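# Open the microwave door wide and back away

## Task

Pull the microwave door far open, and finish with neither robot hand or arm in contact with the microwave.

## Robot and tools

Robot: two arms. left_arm carries a left hand (a mirror copy) and right_arm a right hand. Base positions in the scene frame: left_arm at (+0.028, +0.293, +0.033) m, quat_wxyz (+1.000, 0, 0, -0.009); right_arm at (-0.005, -0.319, +0.017) m, quat_wxyz (+1.000, 0, 0, -0.007). A camera stand is fixed to the floor behind them. Loose objects may get a brief push from outside.

Frames. Scene frame: origin at table-top height, halfway between the nominal base spots, +z up, +x forward over the table, +y toward left_arm (image left/right does not follow these names). Fixed cameras and the table use the scene frame. Hand poses, velocities, targets and wrist-camera poses are reported in each arm's own base frame. Motion offsets use the axes of that arm's current Hand target. Printed hand positions may be a few cm off, more at long reach.

Hand point axes (right hand): +z runs along straight fingers toward the tips, +x across the palm away from the thumb, +y out from the palm face (palm surface at y = -0.062, z from -0.110 to -0.049). Straight fingertips end about 0.139 m beyond knuckles at z = -0.017. On the left hand +x points toward the thumb instead. A rigid mast sits at the wrist on the palm side (x +0.05 to +0.10, z -0.16 to -0.11, up to y = +0.06; x sign flipped on the left hand) and can strike things. Fingertips have rubber caps; the rest is hard plastic.

execute_actions(actions, cameras). actions is a list of actions run in sequence; each action is a table of up to 15 rows, one row per 1/30 s step, and a short table repeats its final row until 15 steps pass. Every row has exactly 48 numbers, each in [-1, 1], covering both arms even if one stays still:
1-6 left_arm dx, dy, dz, rx, ry, rz; 7-22 left hand motors; 23 left current_limit; 24 left speed; 25-30 right_arm dx, dy, dz, rx, ry, rz; 31-46 right hand motors; 47 right current_limit; 48 right speed.
Pose numbers are offsets, not poses: each row is measured from the Hand target as it was when the action began (rows do not add up within one action), in that target's own axes. The next action starts from the new target, so repeating an offset moves further. Scale: 1.0 equals 0.6 m for dx, dy, dz and 180 degrees for the rotation vector rx, ry, rz. All zeros re-requests the current target.

Hand motor order (both hands): index_mcp, index_abd, index_pip, index_dip, thumb_cmc, thumb_axl, thumb_mcp, thumb_ipl, middle_mcp, middle_abd, middle_pip, middle_dip, ring_mcp, ring_abd, ring_pip, ring_dip. Each is an absolute goal angle scaled between two stops; brackets give degrees at +1, at -1, and the straight value. Moving toward -1: _mcp curls at the knuckle toward the palm (-18, +128; +0.75); _abd swings sideways away from the thumb (-60, +60; +0.00); _pip (-29, +108; +0.58) and _dip (-21, +117; +0.70) bend the outer joints; thumb_cmc brings the thumb round in front of the palm (-20, +120; +0.71); thumb_axl rolls the thumb about its own line (-27, +140; +0.68); thumb_mcp (-69, +109; +0.23) and thumb_ipl (-77, +108; +0.17) bend it. A 0 is a real goal, not a hold: to leave a hand unchanged, resend its hand_goal, hand_current_limit and hand_speed. current_limit maps -1..+1 to 0..550 mA (minimum 11 mA) and also slows fingers; speed maps to (speed+1)/2 of 8.5 rad/s. Both start at +0.4 and -0.6 and persist once written.

cameras: list of names (cam_head_left, cam_head_right, cam_high, cam_left_wrist, cam_right_wrist, all 672x504), ["all"] or []. If omitted or null, images come only for an empty actions list. A wrong name voids the call. An empty actions list is a pure look.

zoom_image(camera, region): enlarges part of that camera's newest full image; region is [x0, y0, x1, y1] in pixels from the top-left, at most 504 by 504. Only cameras in the latest image set are allowed.

finished_scene(scene): ends the scene for good; scene is optional and can only be 1. The door must stay open with the robot clear.

Motion behaviour: per step the commanded orientation is limited to 40 degrees from the measured one; the arm solves position first. Hand target in results is the last command after this limit and is the base for later offsets. Hands often stop short of targets, from friction, weight or elbow sag (the hand sits low; command higher to compensate). Waiting does not fix this; send the missing distance as a further offset. Tiny moves may not start. To stop pressing on something, command the target back beyond the current hand point. With the wrist close to the first joint's axis, small moves can swing the whole arm.

Results: end_effector_position (m) and end_effector_quat_wxyz per arm; Hand target; joint positions, velocities ("within noise" when still) and torques (include the arm's own weight, offset and noisy; numbers 3 and 4 wrap at ±28 N m). Per hand motor: hand_goal, hand_measured, hand_current_ma (positive pushes toward -1), hand_state (moving, goal, blocked, overload), plus hand_current_limit and hand_speed. Fingers press only while their goal lies past the contact surface. Joint ranges (rad): waist ±2.880, shoulder 0 to 3.142, elbow 0 to 3.019, wrist pitch -1.693 to 1.571, wrist yaw ±1.571, wrist roll ±2.094.

Avoid: knocking anything off the table, hard impacts on the microwave or fixed items, slamming the door, any contact between the two arms or one hand gripping the other. A finger motor at 495 mA or more for 5 s shuts off for 10 s. Long stretches, held loads or pushing at unreachable targets heat joint motors; a MOTOR HOT line warns at 85 °C, and at 100 °C the arm goes limp for 30-60 s or more. After any arm stop, hand commands sent meanwhile are dropped.

Each tool is called after "Call:" as name([rows], argument=value, ...), one row to a line, values as JSON.

## Session

Call:
execute_actions(actions=[])

Scene clock: 0.00 s.
left_arm: end_effector_position=(+0.2859, +0.1011, +0.1895) hand_goal=(+0.754, +0.000, +0.576, +0.696, +0.714, +0.678, +0.226, +0.168, +0.754, +0.000, +0.576, +0.696, +0.754, +0.000, +0.576, +0.696) hand_measured=(+0.754, +0.000, +0.576, +0.696, +0.714, +0.678, +0.226, +0.168, +0.754, +0.000, +0.576, +0.696, +0.754, +0.000, +0.576, +0.696) hand_current_ma=(+0, +0, +0, +0, +0, +0, +0, +0, +0, +0, +0, +0, +0, +0, +0, +0) hand_state=(goal, goal, goal, goal, goal, goal, goal, goal, goal, goal, goal, goal, goal, goal, goal, goal) hand_current_limit=0.40 hand_speed=-0.60 end_effector_quat_wxyz=(+0.105, +0.793, +0.595, -0.080) | right_arm: end_effector_position=(+0.3038, +0.3732, +0.3510) hand_goal=(+0.754, +0.000, +0.576, +0.696, +0.714, +0.678, +0.226, +0.168, +0.754, +0.000, +0.576, +0.696, +0.754, +0.000, +0.576, +0.696) hand_measured=(+0.754, +0.000, +0.576, +0.696, +0.714, +0.678, +0.226, +0.168, +0.754, +0.000, +0.576, +0.696, +0.754, +0.000, +0.576, +0.696) hand_current_ma=(+0, +0, +0, +0, +0, +0, +0, +0, +0, +0, +0, +0, +0, +0, +0, +0) hand_state=(goal, goal, goal, goal, goal, goal, goal, goal, goal, goal, goal, goal, goal, goal, goal, goal) hand_current_limit=0.40 hand_speed=-0.60 end_effector_quat_wxyz=(+0.259, +0.484, +0.693, +0.467)
Joint positions: left_arm=[0.645 1.023 0.866 -1.577 0.21 0.946] | right_arm=[1.217 1.096 0.814 -0.298 0.673 0.492]
Joint velocities: within noise
Joint torques (N m): no reading
Heat: left arm: hottest waist 28 °C; right arm: hottest elbow 26 °C.
Hand target: left_arm +0.2923, +0.1058, +0.2016; +0.105, +0.795, +0.594, -0.065 | right_arm +0.3052, +0.3769, +0.3602; +0.257, +0.485, +0.688, +0.475

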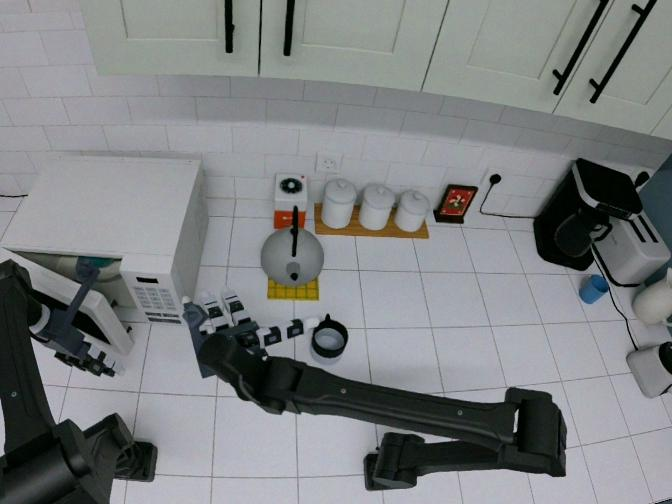

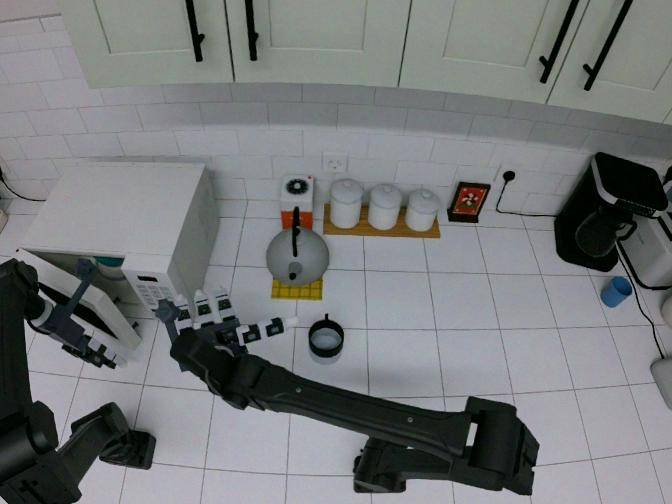

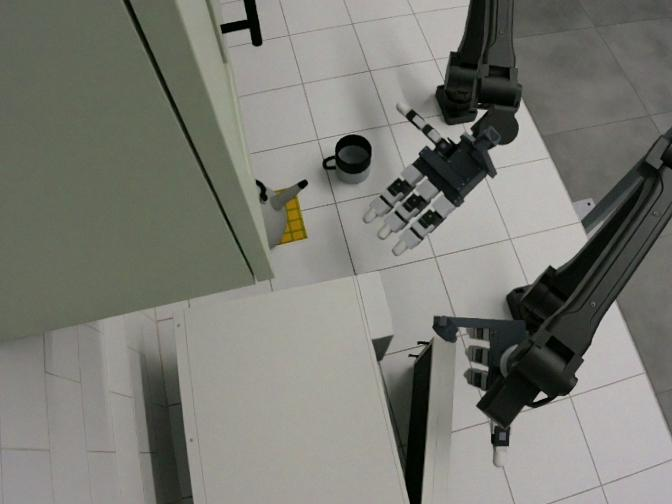

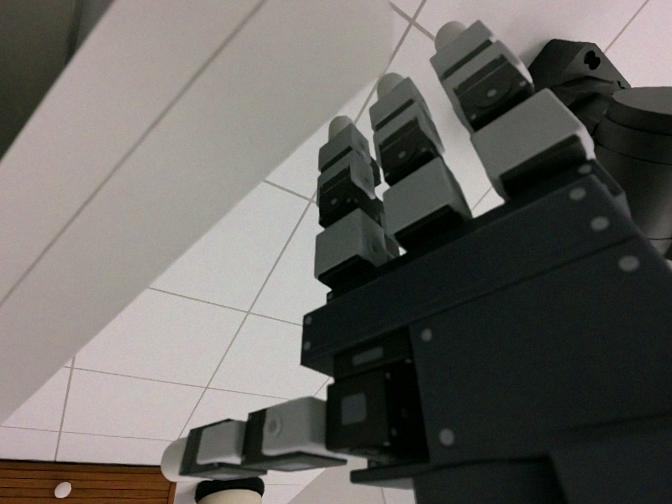

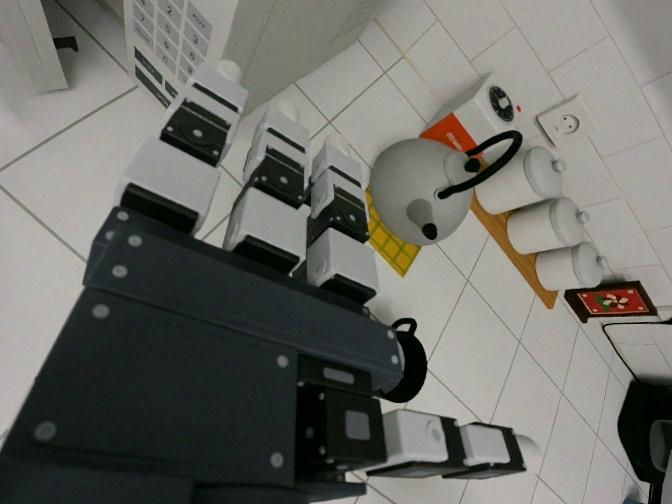

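Call:
zoom_image(camera="cam_head_left", region=[0, 140, 260, 400])

Call:
zoom_image(camera="cam_head_right", region=[0, 140, 260, 400])

Call:
zoom_image(camera="cam_high", region=[320, 200, 672, 504])

Scaled by 1.938 from the camera's 672x504 image, which has a finer 960x720 frame.

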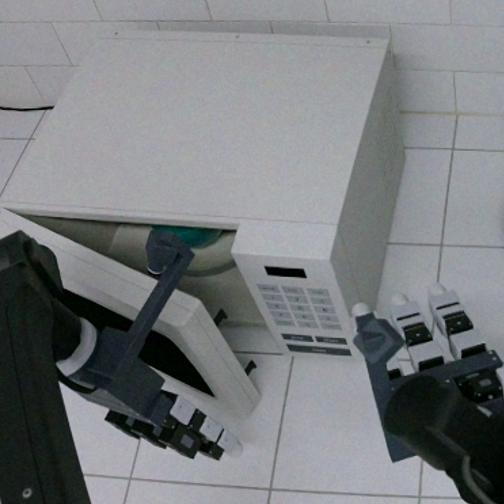

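Scaled by 1.938 from the camera's 672x504 image, which has a finer 960x720 frame.

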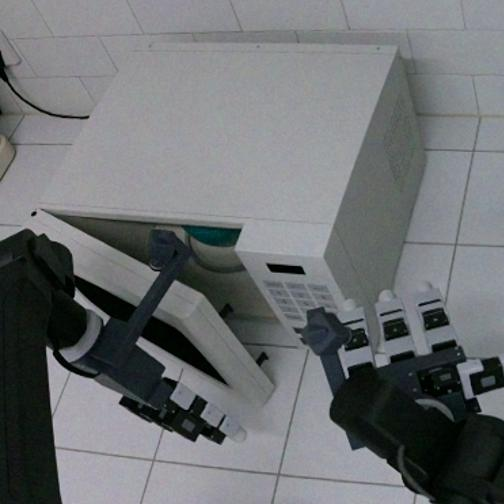

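Scaled by 1.432 from the camera's 672x504 image, which has a finer 960x720 frame.

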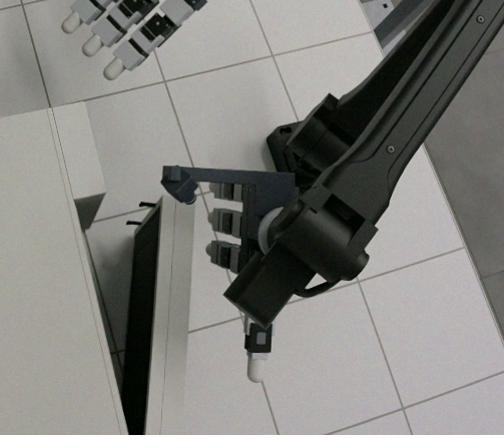

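Call:
zoom_image(camera="cam_left_wrist", region=[0, 0, 504, 504])

Scaled by 1.000.

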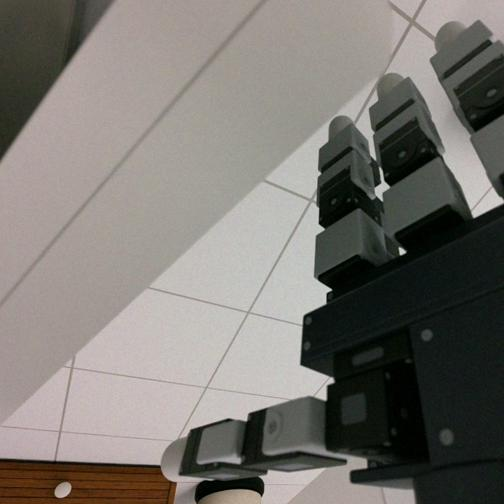

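Call:
zoom_image(camera="cam_head_left", region=[0, 230, 160, 390])

Call:
zoom_image(camera="cam_head_right", region=[0, 230, 160, 390])

Call:
zoom_image(camera="cam_high", region=[360, 300, 560, 500])

Scaled by 3.150 from the camera's 672x504 image, which has a finer 960x720 frame.

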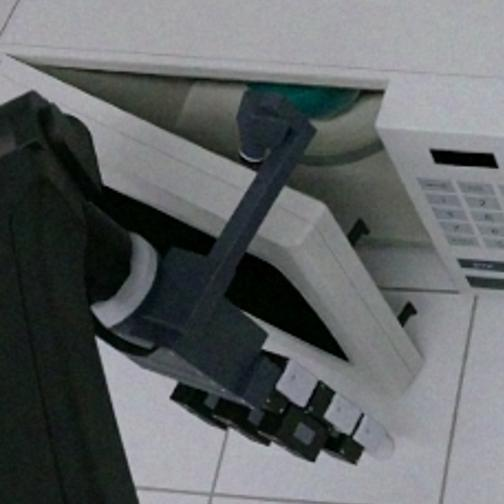

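Scaled by 3.150 from the camera's 672x504 image, which has a finer 960x720 frame.

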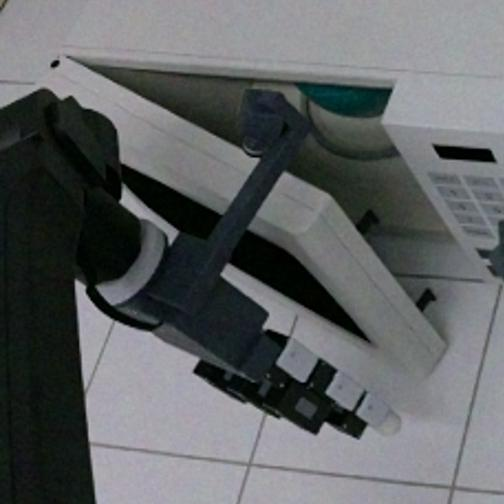

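Scaled by 2.520 from the camera's 672x504 image, which has a finer 960x720 frame.

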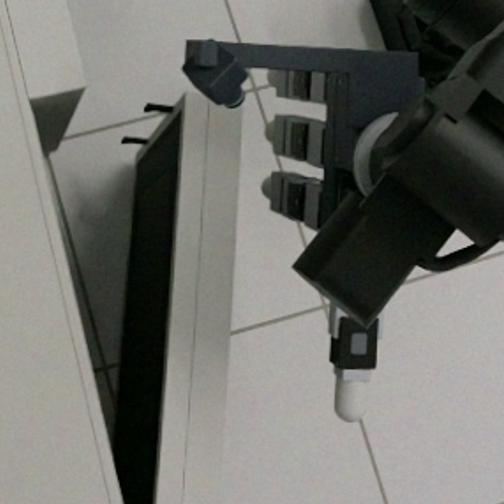

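Call:
execute_actions([
  [[-0.019,0.0075,-0.081,0,0,0,0.754,0,0.576,0.696,0.714,0.678,0.226,0.168,0.754,0,0.576,0.696,0.754,0,0.576,0.696,0.75,-0.6,-0.091,-0.008,-0.04,0,0,0,0.754,0,0.576,0.696,0.714,0.678,0.226,0.168,0.754,0,0.576,0.696,0.754,0,0.576,0.696,0.4,-0.6]],
  [[-0.019,0.0075,-0.081,0,0,0,0.754,0,0.576,0.696,0.714,0.678,0.226,0.168,0.754,0,0.576,0.696,0.754,0,0.576,0.696,0.75,-0.6,-0.091,-0.008,-0.04,0,0,0,0.754,0,0.576,0.696,0.714,0.678,0.226,0.168,0.754,0,0.576,0.696,0.754,0,0.576,0.696,0.4,-0.6]],
], cameras=["all"])

Scene clock: 222.17 s.
left_arm: end_effector_position=(+0.2865, +0.0991, +0.2818) hand_goal=(+0.754, +0.000, +0.576, +0.696, +0.714, +0.678, +0.226, +0.168, +0.754, +0.000, +0.576, +0.696, +0.754, +0.000, +0.576, +0.696) hand_measured=(+0.754, +0.000, +0.576, +0.696, +0.714, +0.678, +0.224, +0.168, +0.754, +0.000, +0.576, +0.696, +0.754, +0.000, +0.576, +0.696) hand_current_ma=(+0, +0, +0, +0, +0, +0, +0, +0, +0, +0, +0, +0, +0, +0, +0, +0) hand_state=(goal, goal, goal, goal, goal, goal, goal, goal, goal, goal, goal, goal, goal, goal, goal, goal) hand_current_limit=0.75 hand_speed=-0.60 end_effector_quat_wxyz=(+0.112, +0.798, +0.592, -0.002) | right_arm: end_effector_position=(+0.3044, +0.2591, +0.3668) hand_goal=(+0.754, +0.000, +0.576, +0.696, +0.714, +0.678, +0.226, +0.168, +0.754, +0.000, +0.576, +0.696, +0.754, +0.000, +0.576, +0.696) hand_measured=(+0.760, +0.000, +0.576, +0.696, +0.720, +0.678, +0.226, +0.168, +0.762, +0.000, +0.576, +0.696, +0.760, +0.000, +0.576, +0.696) hand_current_ma=(+10, +0, +0, +0, +7, -1, -1, +0, +10, +0, +0, +0, +9, +0, +0, +0) hand_state=(goal, goal, goal, goal, goal, goal, goal, goal, goal, goal, goal, goal, goal, goal, goal, goal) hand_current_limit=0.40 hand_speed=-0.60 end_effector_quat_wxyz=(+0.252, +0.487, +0.681, +0.486)
Joint positions: left_arm=[0.645 0.906 1.017 -1.687 0.225 0.939] | right_arm=[1.045 0.744 0.639 -0.376 0.52 0.396]
Joint torques (N m): left_arm=[0.97 -2.14 12.07 -0.2 0.32 -0.11] | right_arm=[-1.03 -4.42 9.59 1.76 0.33 -0.35]
Heat: left arm: hottest elbow 31 °C; right arm: hottest elbow 35 °C.
Hand target: left_arm +0.2922, +0.1059, +0.3019; +0.105, +0.795, +0.594, -0.065 | right_arm +0.3056, +0.2571, +0.3600; +0.257, +0.485, +0.688, +0.475
Off the commanded pose: left_arm 0.022 m, 7 deg | right_arm 0.007 m, 2 deg.
joint sent to its limit (left arm) — joint 4 (wrist pitch), lower limit. The joint targets are off in orientation, not in position.

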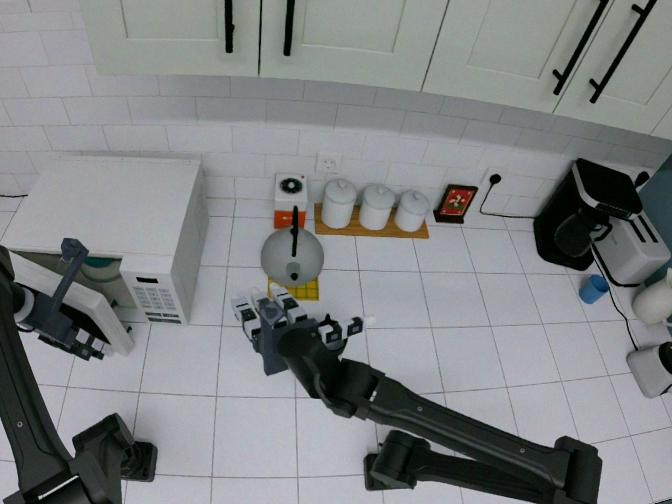

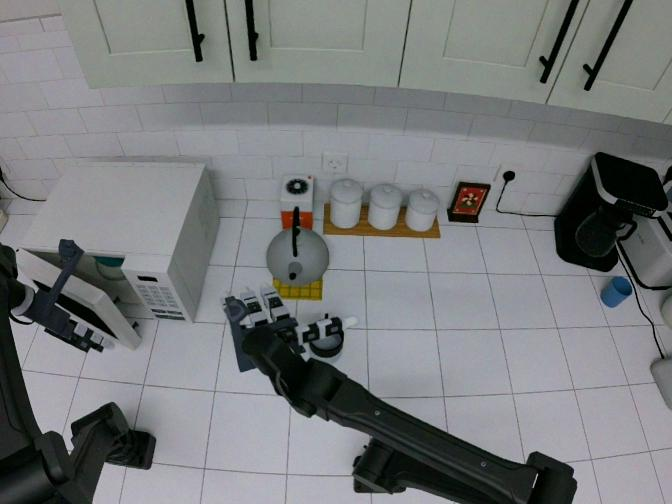

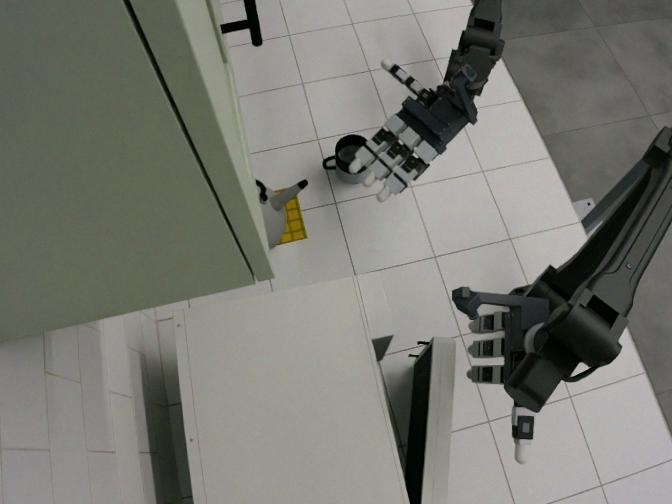

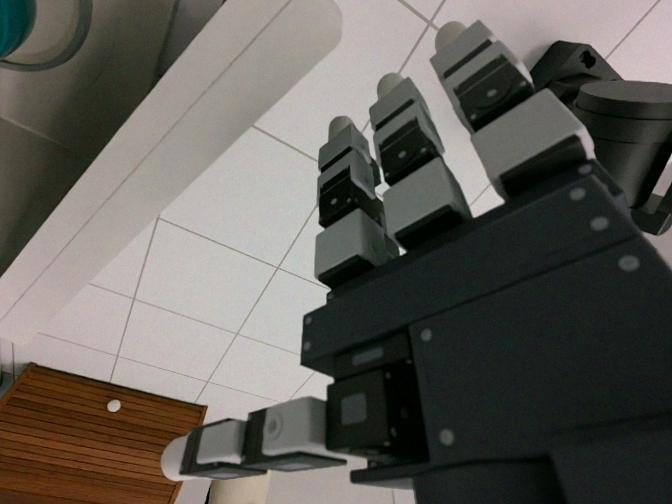

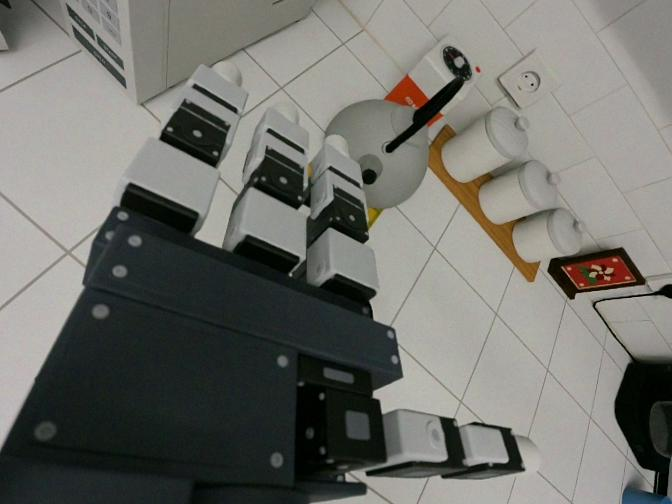

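Call:
execute_actions([
  [[-0.093,0.027,0.0245,0,0,0,0.754,0,0.576,0.696,0.714,0.678,0.226,0.168,0.754,0,0.576,0.696,0.754,0,0.576,0.696,0.75,-0.6,0,0,0,0,0,0,0.754,0,0.576,0.696,0.714,0.678,0.226,0.168,0.754,0,0.576,0.696,0.754,0,0.576,0.696,0.4,-0.6]],
  [[-0.093,0.027,0.0245,0,0.0735,0,0.754,0,0.576,0.696,0.714,0.678,0.226,0.168,0.754,0,0.576,0.696,0.754,0,0.576,0.696,0.75,-0.6,0,0,0,0,0,0,0.754,0,0.576,0.696,0.714,0.678,0.226,0.168,0.754,0,0.576,0.696,0.754,0,0.576,0.696,0.4,-0.6]],
  [[0.025,0.088,0.008,0,0,0,0.754,0,0.576,0.696,0.714,0.678,0.226,0.168,0.754,0,0.576,0.696,0.754,0,0.576,0.696,0.75,-0.6,0,0,0,0,0,0,0.754,0,0.576,0.696,0.714,0.678,0.226,0.168,0.754,0,0.576,0.696,0.754,0,0.576,0.696,0.4,-0.6]],
], cameras=["all"])

Scene clock: 255.53 s.
left_arm: end_effector_position=(+0.3352, -0.0130, +0.2727) hand_goal=(+0.754, +0.000, +0.576, +0.696, +0.714, +0.678, +0.226, +0.168, +0.754, +0.000, +0.576, +0.696, +0.754, +0.000, +0.576, +0.696) hand_measured=(+0.754, +0.000, +0.576, +0.696, +0.716, +0.678, +0.222, +0.168, +0.754, +0.000, +0.576, +0.696, +0.754, +0.000, +0.576, +0.696) hand_current_ma=(+0, +0, +0, +0, +0, +0, +0, +0, +0, +0, +0, +0, +0, +0, +0, +0) hand_state=(goal, goal, goal, goal, goal, goal, goal, goal, goal, goal, goal, goal, goal, goal, goal, goal) hand_current_limit=0.75 hand_speed=-0.60 end_effector_quat_wxyz=(+0.017, +0.800, +0.600, +0.000) | right_arm: end_effector_position=(+0.3044, +0.2592, +0.3669) hand_goal=(+0.754, +0.000, +0.576, +0.696, +0.714, +0.678, +0.226, +0.168, +0.754, +0.000, +0.576, +0.696, +0.754, +0.000, +0.576, +0.696) hand_measured=(+0.760, +0.000, +0.576, +0.696, +0.720, +0.678, +0.226, +0.168, +0.762, +0.000, +0.576, +0.696, +0.760, +0.000, +0.576, +0.696) hand_current_ma=(+10, +0, +0, +0, +7, -1, -1, +0, +10, +0, +0, +0, +9, +0, +0, +0) hand_state=(goal, goal, goal, goal, goal, goal, goal, goal, goal, goal, goal, goal, goal, goal, goal, goal) hand_current_limit=0.40 hand_speed=-0.60 end_effector_quat_wxyz=(+0.252, +0.487, +0.681, +0.485)
Joint positions: left_arm=[-0.024 0.966 1.065 -1.649 0.027 0.26] | right_arm=[1.045 0.744 0.639 -0.376 0.52 0.395]
Joint torques (N m): left_arm=[0.09 -4.31 12.55 0.39 -0.15 -0.15] | right_arm=[-1.03 -4.54 9.59 1.76 0.33 -0.32]
Heat: left arm: hottest elbow 33 °C; right arm: hottest elbow 35 °C.
Hand target: left_arm +0.3471, -0.0141, +0.3017; +0.036, +0.797, +0.602, +0.027 | right_arm +0.3055, +0.2572, +0.3600; +0.257, +0.485, +0.688, +0.475
Off the commanded pose: left_arm 0.032 m, 4 deg | right_arm 0.007 m, 2 deg.

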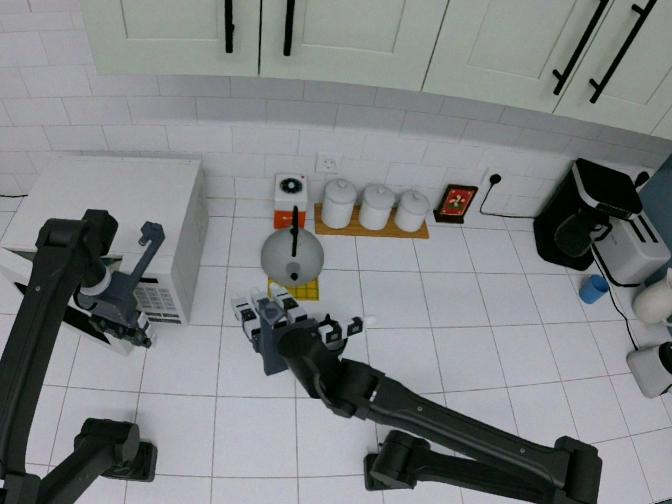

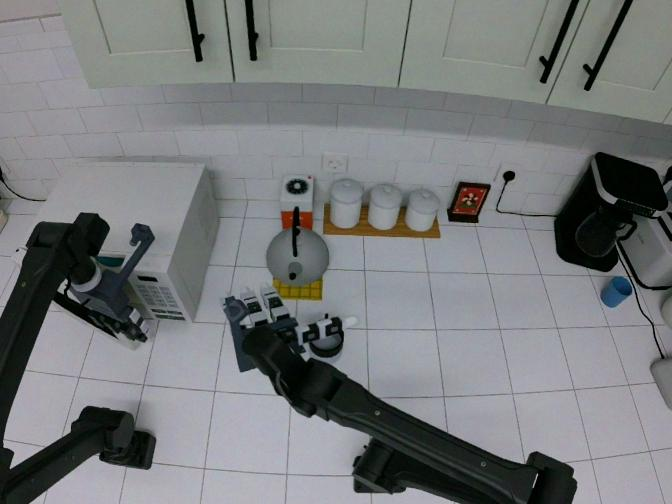

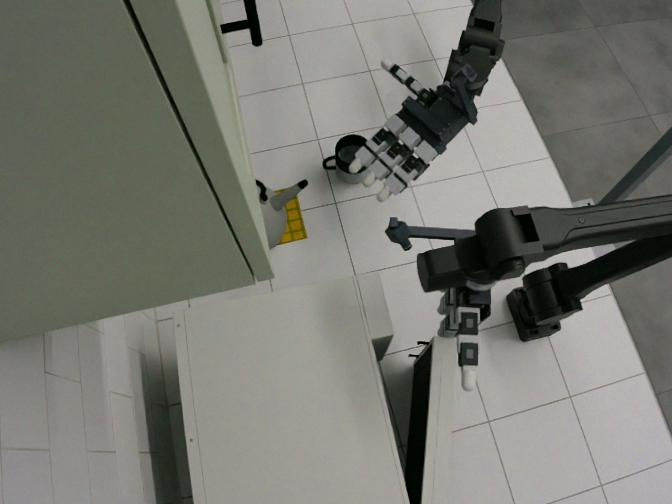

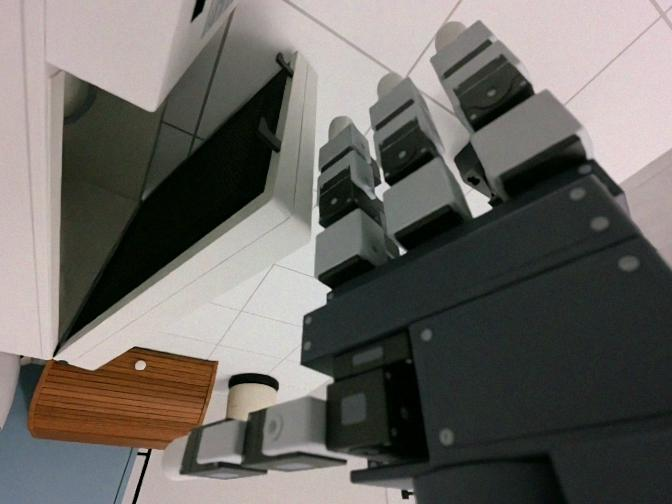

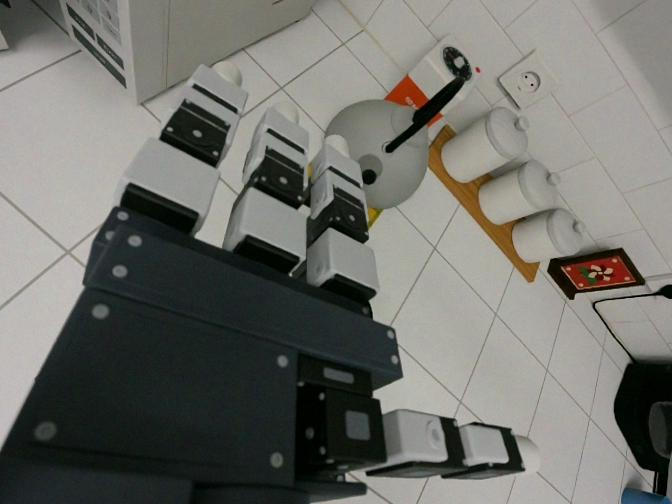

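Call:
execute_actions([
  [[0,0.0105,-0.116,0,0,0,0.754,0,0.576,0.696,0.714,0.678,0.226,0.168,0.754,0,0.576,0.696,0.754,0,0.576,0.696,0.75,-0.6,0,0,0,0,0,0,0.754,0,0.576,0.696,0.714,0.678,0.226,0.168,0.754,0,0.576,0.696,0.754,0,0.576,0.696,0.4,-0.6]],
  [[0,0.0105,-0.116,0,0,0,0.754,0,0.576,0.696,0.714,0.678,0.226,0.168,0.754,0,0.576,0.696,0.754,0,0.576,0.696,0.75,-0.6,0,0,0,0,0,0,0.754,0,0.576,0.696,0.714,0.678,0.226,0.168,0.754,0,0.576,0.696,0.754,0,0.576,0.696,0.4,-0.6]],
  [[0.101,0.06,0.0055,0,0,0,0.754,0,0.576,0.696,0.714,0.678,0.226,0.168,0.754,0,0.576,0.696,0.754,0,0.576,0.696,0.75,-0.6,0,0,0,0,0,0,0.754,0,0.576,0.696,0.714,0.678,0.226,0.168,0.754,0,0.576,0.696,0.754,0,0.576,0.696,0.4,-0.6]],
  [[0.101,0.06,0.0055,0,0,0,0.754,0,0.576,0.696,0.714,0.678,0.226,0.168,0.754,0,0.576,0.696,0.754,0,0.576,0.696,0.75,-0.6,0,0,0,0,0,0,0.754,0,0.576,0.696,0.714,0.678,0.226,0.168,0.754,0,0.576,0.696,0.754,0,0.576,0.696,0.4,-0.6]],
], cameras=["cam_head_left","cam_high","cam_left_wrist"])

Scene clock: 298.20 s.
left_arm: end_effector_position=(+0.4483, +0.0845, +0.4081) hand_goal=(+0.754, +0.000, +0.576, +0.696, +0.714, +0.678, +0.226, +0.168, +0.754, +0.000, +0.576, +0.696, +0.754, +0.000, +0.576, +0.696) hand_measured=(+0.754, +0.000, +0.576, +0.696, +0.716, +0.678, +0.222, +0.168, +0.754, +0.000, +0.576, +0.696, +0.754, +0.000, +0.576, +0.696) hand_current_ma=(+0, +0, +0, +0, +0, +0, +0, +0, +0, +0, +0, +0, +0, +0, +0, +0) hand_state=(goal, goal, goal, goal, goal, goal, goal, goal, goal, goal, goal, goal, goal, goal, goal, goal) hand_current_limit=0.75 hand_speed=-0.60 end_effector_quat_wxyz=(+0.064, +0.786, +0.610, +0.083) | right_arm: end_effector_position=(+0.3044, +0.2592, +0.3669) hand_goal=(+0.754, +0.000, +0.576, +0.696, +0.714, +0.678, +0.226, +0.168, +0.754, +0.000, +0.576, +0.696, +0.754, +0.000, +0.576, +0.696) hand_measured=(+0.760, +0.000, +0.576, +0.696, +0.720, +0.678, +0.226, +0.168, +0.762, +0.000, +0.576, +0.696, +0.760, +0.000, +0.576, +0.696) hand_current_ma=(+10, +0, +0, +0, +7, -1, -1, +0, +10, +0, +0, +0, +9, +0, +0, +0) hand_state=(goal, goal, goal, goal, goal, goal, goal, goal, goal, goal, goal, goal, goal, goal, goal, goal) hand_current_limit=0.40 hand_speed=-0.60 end_effector_quat_wxyz=(+0.252, +0.487, +0.681, +0.485)
Joint positions: left_arm=[0.252 1.231 1.556 -1.692 0.052 0.498] | right_arm=[1.045 0.744 0.639 -0.376 0.52 0.395]
Joint torques (N m): left_arm=[0.67 -9.17 12.62 0.43 0.11 0.17] | right_arm=[-1.03 -4.54 9.58 1.78 0.33 -0.34]
Heat: left arm: hottest elbow 40 °C; right arm: hottest elbow 35 °C.
Hand target: left_arm +0.4497, +0.0828, +0.4415; +0.036, +0.797, +0.602, +0.027 | right_arm +0.3055, +0.2572, +0.3600; +0.257, +0.485, +0.688, +0.475
Off the commanded pose: left_arm 0.033 m, 7 deg | right_arm 0.007 m, 2 deg.
joint sent to its limit (left arm) — joint 4 (wrist pitch), lower limit. The joint targets are off in orientation, not in position.
Images, in order (width x height): cam_head_left 672x504, cam_high 672x504, cam_left_wrist 672x504.

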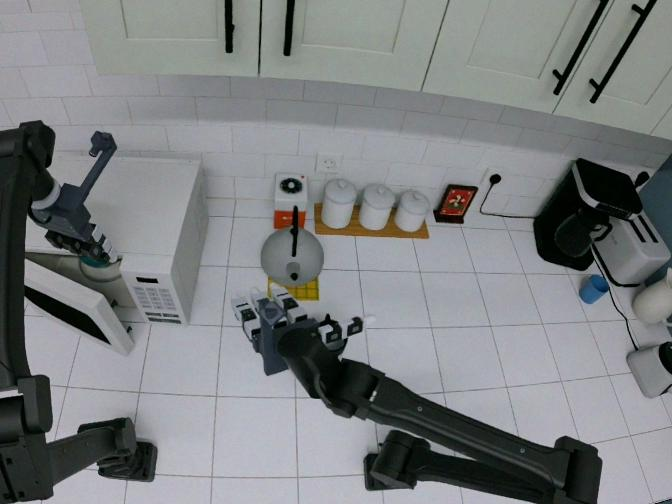

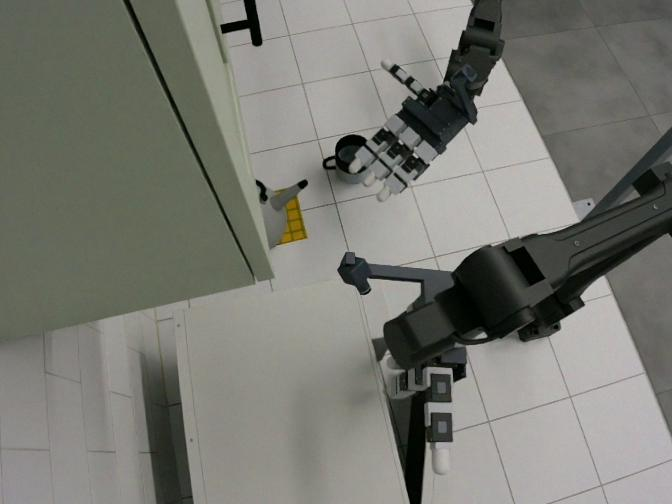

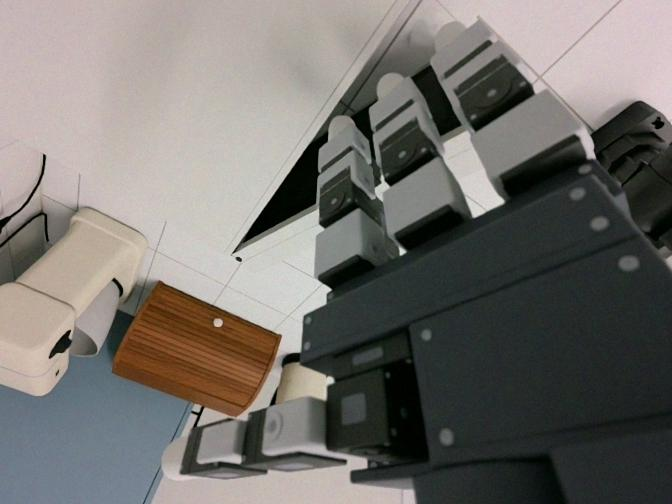

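Call:
execute_actions([
  [[0.016,-0.065,-0.006,0,0,0,0.754,0,0.576,0.696,0.714,0.678,0.226,0.168,0.754,0,0.576,0.696,0.754,0,0.576,0.696,0.75,-0.6,0,0,0,0,0,0,0.754,0,0.576,0.696,0.714,0.678,0.226,0.168,0.754,0,0.576,0.696,0.754,0,0.576,0.696,0.4,-0.6]],
], cameras=["cam_head_left","cam_head_right","cam_high","cam_left_wrist"])

Scene clock: 315.13 s.
left_arm: end_effector_position=(+0.4148, +0.1018, +0.4402) hand_goal=(+0.754, +0.000, +0.576, +0.696, +0.714, +0.678, +0.226, +0.168, +0.754, +0.000, +0.576, +0.696, +0.754, +0.000, +0.576, +0.696) hand_measured=(+0.754, +0.000, +0.576, +0.696, +0.716, +0.678, +0.222, +0.168, +0.754, +0.000, +0.576, +0.696, +0.754, +0.000, +0.576, +0.696) hand_current_ma=(+0, +0, +0, +0, +0, +0, +0, +0, +0, +0, +0, +0, +0, +0, +0, +0) hand_state=(goal, goal, goal, goal, goal, goal, goal, goal, goal, goal, goal, goal, goal, goal, goal, goal) hand_current_limit=0.75 hand_speed=-0.60 end_effector_quat_wxyz=(+0.075, +0.784, +0.604, +0.123) | right_arm: end_effector_position=(+0.3044, +0.2592, +0.3669) hand_goal=(+0.754, +0.000, +0.576, +0.696, +0.714, +0.678, +0.226, +0.168, +0.754, +0.000, +0.576, +0.696, +0.754, +0.000, +0.576, +0.696) hand_measured=(+0.760, +0.000, +0.576, +0.696, +0.720, +0.678, +0.226, +0.168, +0.762, +0.000, +0.576, +0.696, +0.760, +0.000, +0.576, +0.696) hand_current_ma=(+10, +0, +0, +0, +7, -1, -1, +0, +10, +0, +0, +0, +9, +0, +0, +0) hand_state=(goal, goal, goal, goal, goal, goal, goal, goal, goal, goal, goal, goal, goal, goal, goal, goal) hand_current_limit=0.40 hand_speed=-0.60 end_effector_quat_wxyz=(+0.252, +0.487, +0.681, +0.485)
Joint positions: left_arm=[0.332 1.141 1.544 -1.692 0.063 0.582] | right_arm=[1.045 0.744 0.639 -0.376 0.52 0.395]
Joint torques (N m): left_arm=[1.2 -6.12 8.59 0.59 0.16 0.19] | right_arm=[-0.97 -4.6 9.58 1.76 0.33 -0.34]
Heat: left arm: hottest elbow 37 °C; right arm: hottest elbow 35 °C.
Hand target: left_arm +0.4148, +0.1027, +0.4415; +0.036, +0.797, +0.602, +0.027 | right_arm +0.3055, +0.2572, +0.3600; +0.257, +0.485, +0.688, +0.475
Off the commanded pose: left_arm 0.002 m, 12 deg | right_arm 0.007 m, 2 deg.
joint sent to its limit (left arm) — joint 4 (wrist pitch), lower limit. The joint targets are off in orientation, not in position.
Images, in order (width x height): cam_head_left 672x504, cam_head_right 672x504, cam_high 672x504, cam_left_wrist 672x504.

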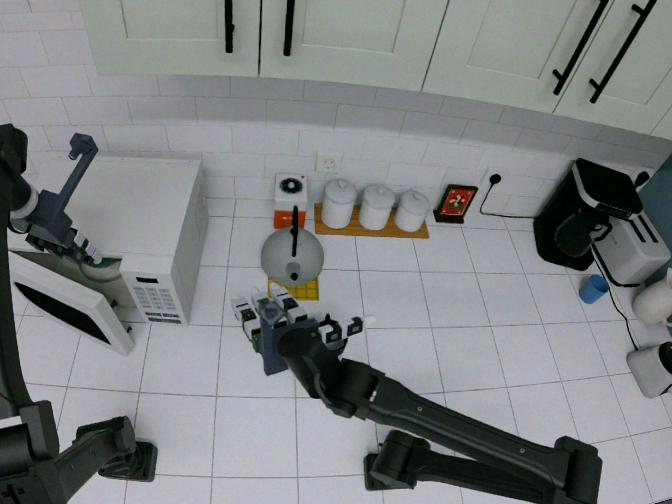

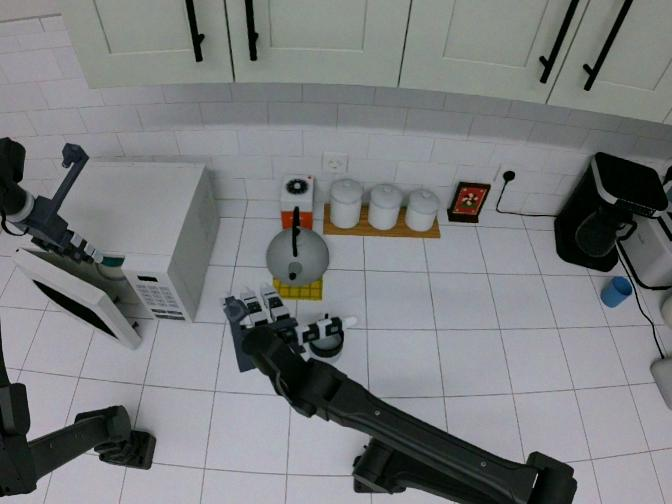

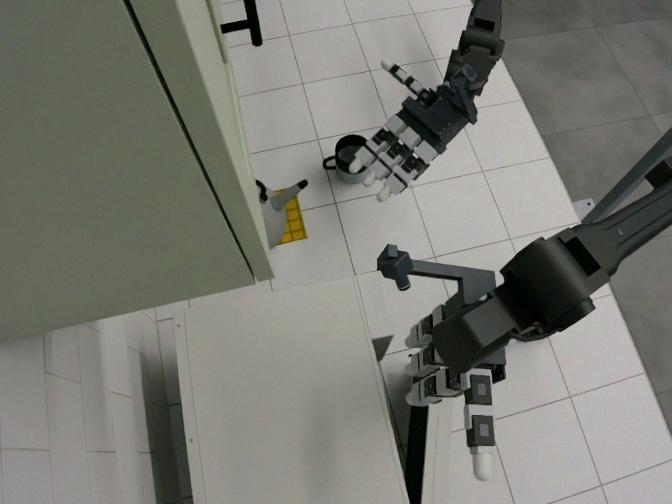

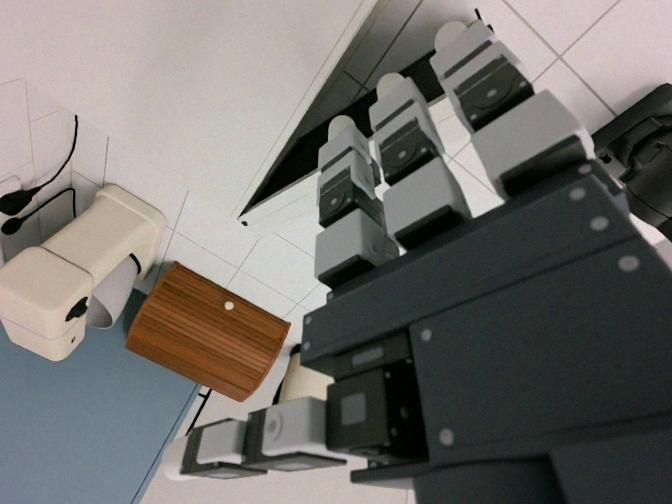

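Call:
execute_actions([
  [[0.007,0.015,0.102,0,0,0,0.754,0,0.576,0.696,0.714,0.678,0.226,0.168,0.754,0,0.576,0.696,0.754,0,0.576,0.696,0.75,-0.6,0,0,0,0,0,0,0.754,0,0.576,0.696,0.714,0.678,0.226,0.168,0.754,0,0.576,0.696,0.754,0,0.576,0.696,0.4,-0.6]],
], cameras=["cam_head_left","cam_head_right","cam_high","cam_left_wrist"])

Scene clock: 330.80 s.
left_arm: end_effector_position=(+0.4313, +0.1077, +0.3697) hand_goal=(+0.754, +0.000, +0.576, +0.696, +0.714, +0.678, +0.226, +0.168, +0.754, +0.000, +0.576, +0.696, +0.754, +0.000, +0.576, +0.696) hand_measured=(+0.754, +0.000, +0.576, +0.696, +0.716, +0.678, +0.222, +0.168, +0.754, +0.000, +0.576, +0.696, +0.754, +0.000, +0.576, +0.696) hand_current_ma=(+0, +0, +0, +0, +0, +0, +0, +0, +0, +0, +0, +0, +0, +0, +0, +0) hand_state=(goal, goal, goal, goal, goal, goal, goal, goal, goal, goal, goal, goal, goal, goal, goal, goal) hand_current_limit=0.75 hand_speed=-0.60 end_effector_quat_wxyz=(+0.048, +0.789, +0.610, +0.049) | right_arm: end_effector_position=(+0.3044, +0.2592, +0.3669) hand_goal=(+0.754, +0.000, +0.576, +0.696, +0.714, +0.678, +0.226, +0.168, +0.754, +0.000, +0.576, +0.696, +0.754, +0.000, +0.576, +0.696) hand_measured=(+0.760, +0.000, +0.576, +0.696, +0.720, +0.678, +0.226, +0.168, +0.762, +0.000, +0.576, +0.696, +0.760, +0.000, +0.576, +0.696) hand_current_ma=(+10, +0, +0, +0, +7, -1, -1, +0, +10, +0, +0, +0, +9, +0, +0, +0) hand_state=(goal, goal, goal, goal, goal, goal, goal, goal, goal, goal, goal, goal, goal, goal, goal, goal) hand_current_limit=0.40 hand_speed=-0.60 end_effector_quat_wxyz=(+0.252, +0.487, +0.681, +0.485)
Joint positions: left_arm=[0.331 1.23 1.476 -1.692 0.059 0.583] | right_arm=[1.045 0.744 0.639 -0.376 0.52 0.395]
Joint torques (N m): left_arm=[0.15 -9 9.24 0.27 -0.09 0.11] | right_arm=[-0.97 -4.6 9.59 1.77 0.33 -0.34]
Heat: left arm: hottest elbow 36 °C; right arm: hottest elbow 35 °C.
Hand target: left_arm +0.4298, +0.1028, +0.3814; +0.036, +0.797, +0.602, +0.027 | right_arm +0.3055, +0.2572, +0.3600; +0.257, +0.485, +0.688, +0.475
Off the commanded pose: left_arm 0.013 m, 3 deg | right_arm 0.007 m, 2 deg.
joint sent to its limit (left arm) — joint 4 (wrist pitch), lower limit. The joint targets are off in orientation, not in position.
Images, in order (width x height): cam_head_left 672x504, cam_head_right 672x504, cam_high 672x504, cam_left_wrist 672x504.

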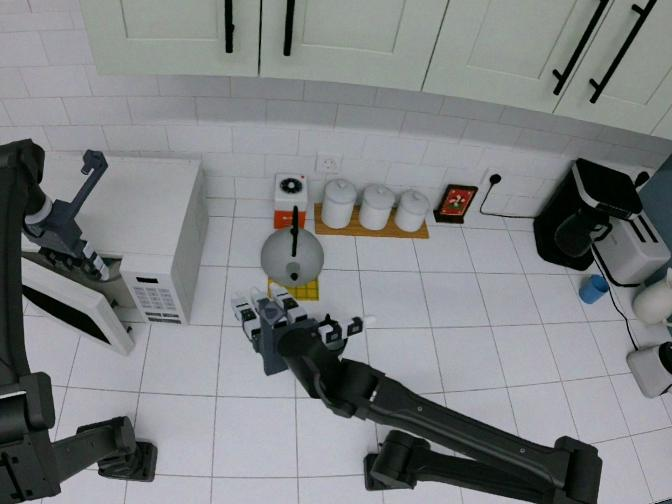

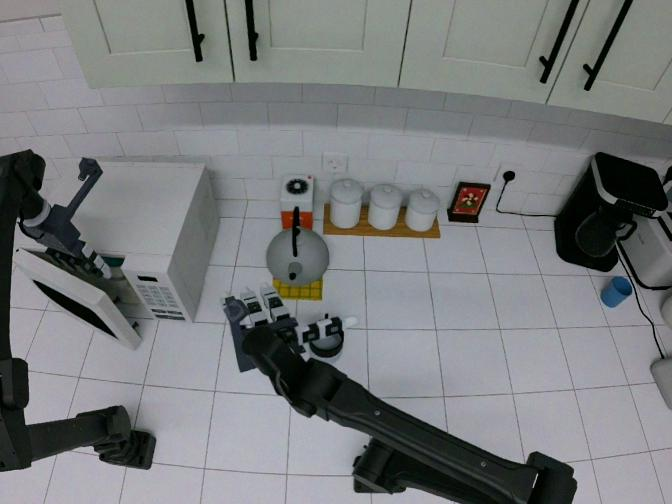

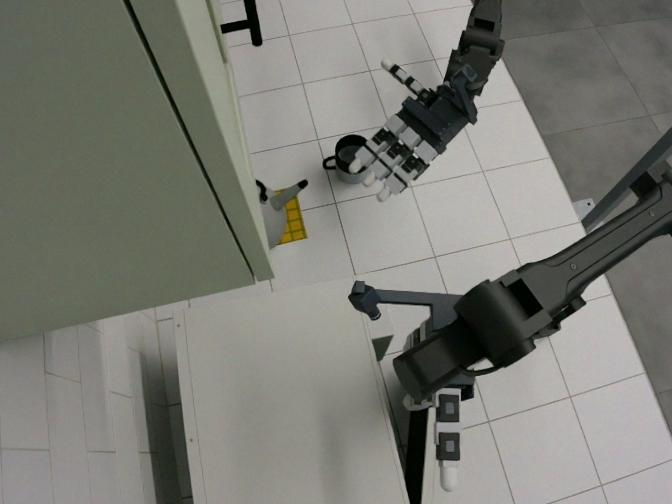

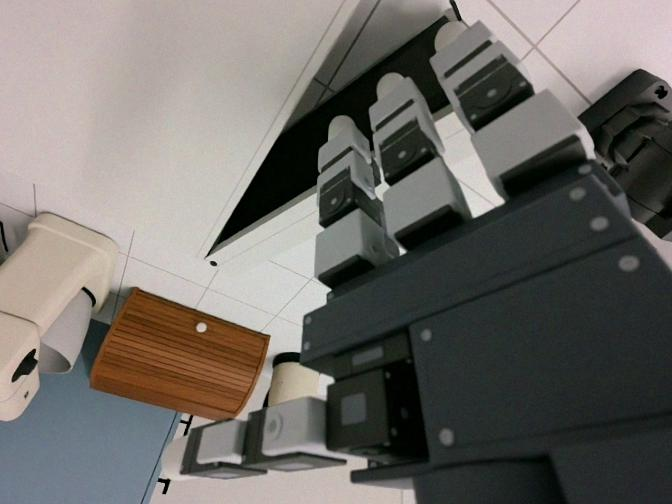

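Call:
execute_actions([
  [[0.005,0.01,0.08,0,0,0,0.754,0,0.576,0.696,0.714,0.678,0.226,0.168,0.754,0,0.576,0.696,0.754,0,0.576,0.696,0.75,-0.6,0,0,0,0,0,0,0.754,0,0.576,0.696,0.714,0.678,0.226,0.168,0.754,0,0.576,0.696,0.754,0,0.576,0.696,0.4,-0.6]],
], cameras=["cam_head_left","cam_high","cam_left_wrist"])

Scene clock: 336.33 s.
left_arm: end_effector_position=(+0.4369, +0.1052, +0.3269) hand_goal=(+0.754, +0.000, +0.576, +0.696, +0.714, +0.678, +0.226, +0.168, +0.754, +0.000, +0.576, +0.696, +0.754, +0.000, +0.576, +0.696) hand_measured=(+0.754, +0.000, +0.576, +0.696, +0.716, +0.678, +0.222, +0.168, +0.754, +0.000, +0.576, +0.696, +0.754, +0.000, +0.576, +0.696) hand_current_ma=(+0, +0, +0, +0, +0, +0, +0, +0, +0, +0, +0, +0, +0, +0, +0, +0) hand_state=(goal, goal, goal, goal, goal, goal, goal, goal, goal, goal, goal, goal, goal, goal, goal, goal) hand_current_limit=0.75 hand_speed=-0.60 end_effector_quat_wxyz=(+0.033, +0.793, +0.607, +0.015) | right_arm: end_effector_position=(+0.3044, +0.2592, +0.3669) hand_goal=(+0.754, +0.000, +0.576, +0.696, +0.714, +0.678, +0.226, +0.168, +0.754, +0.000, +0.576, +0.696, +0.754, +0.000, +0.576, +0.696) hand_measured=(+0.760, +0.000, +0.576, +0.696, +0.720, +0.678, +0.226, +0.168, +0.762, +0.000, +0.576, +0.696, +0.760, +0.000, +0.576, +0.696) hand_current_ma=(+10, +0, +0, +0, +7, -1, -1, +0, +10, +0, +0, +0, +9, +0, +0, +0) hand_state=(goal, goal, goal, goal, goal, goal, goal, goal, goal, goal, goal, goal, goal, goal, goal, goal) hand_current_limit=0.40 hand_speed=-0.60 end_effector_quat_wxyz=(+0.252, +0.487, +0.681, +0.485)
Joint positions: left_arm=[0.32 1.269 1.416 -1.668 0.054 0.583] | right_arm=[1.045 0.744 0.639 -0.376 0.52 0.395]
Joint torques (N m): left_arm=[0.32 -8.94 8.88 0.68 -0.09 0.04] | right_arm=[-0.91 -4.54 9.58 1.78 0.33 -0.34]
Heat: left arm: hottest elbow 36 °C; right arm: hottest elbow 35 °C.
Hand target: left_arm +0.4406, +0.1029, +0.3342; +0.036, +0.797, +0.602, +0.027 | right_arm +0.3055, +0.2572, +0.3600; +0.257, +0.485, +0.688, +0.475
Off the commanded pose: left_arm 0.008 m, 2 deg | right_arm 0.007 m, 2 deg.
Images, in order (width x height): cam_head_left 672x504, cam_high 672x504, cam_left_wrist 672x504.

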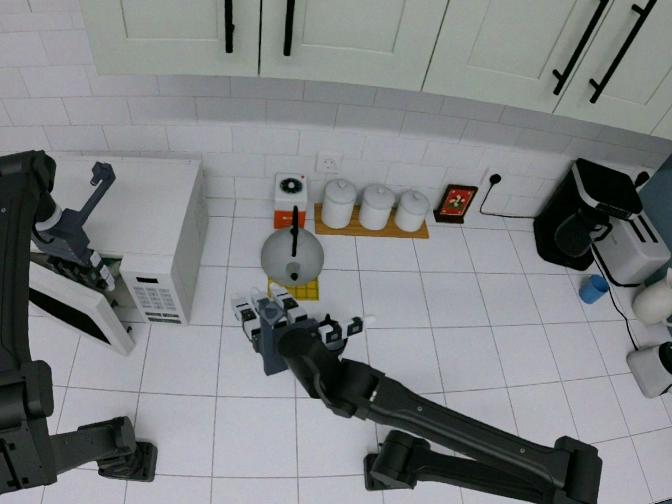

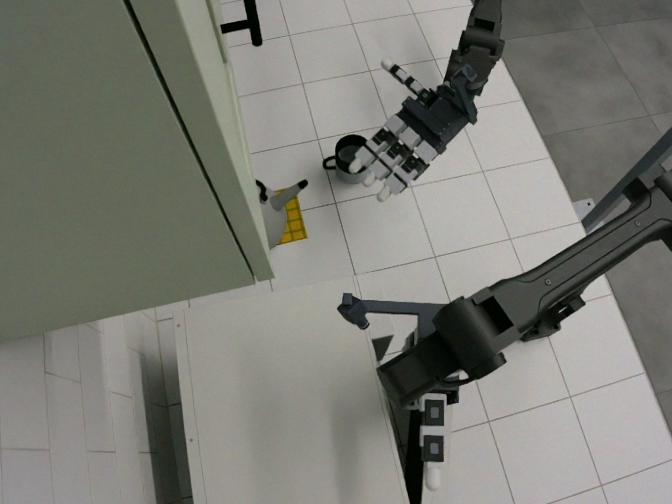

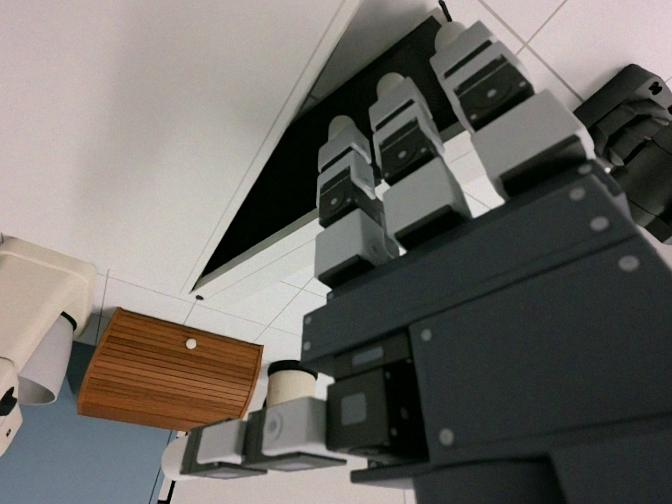

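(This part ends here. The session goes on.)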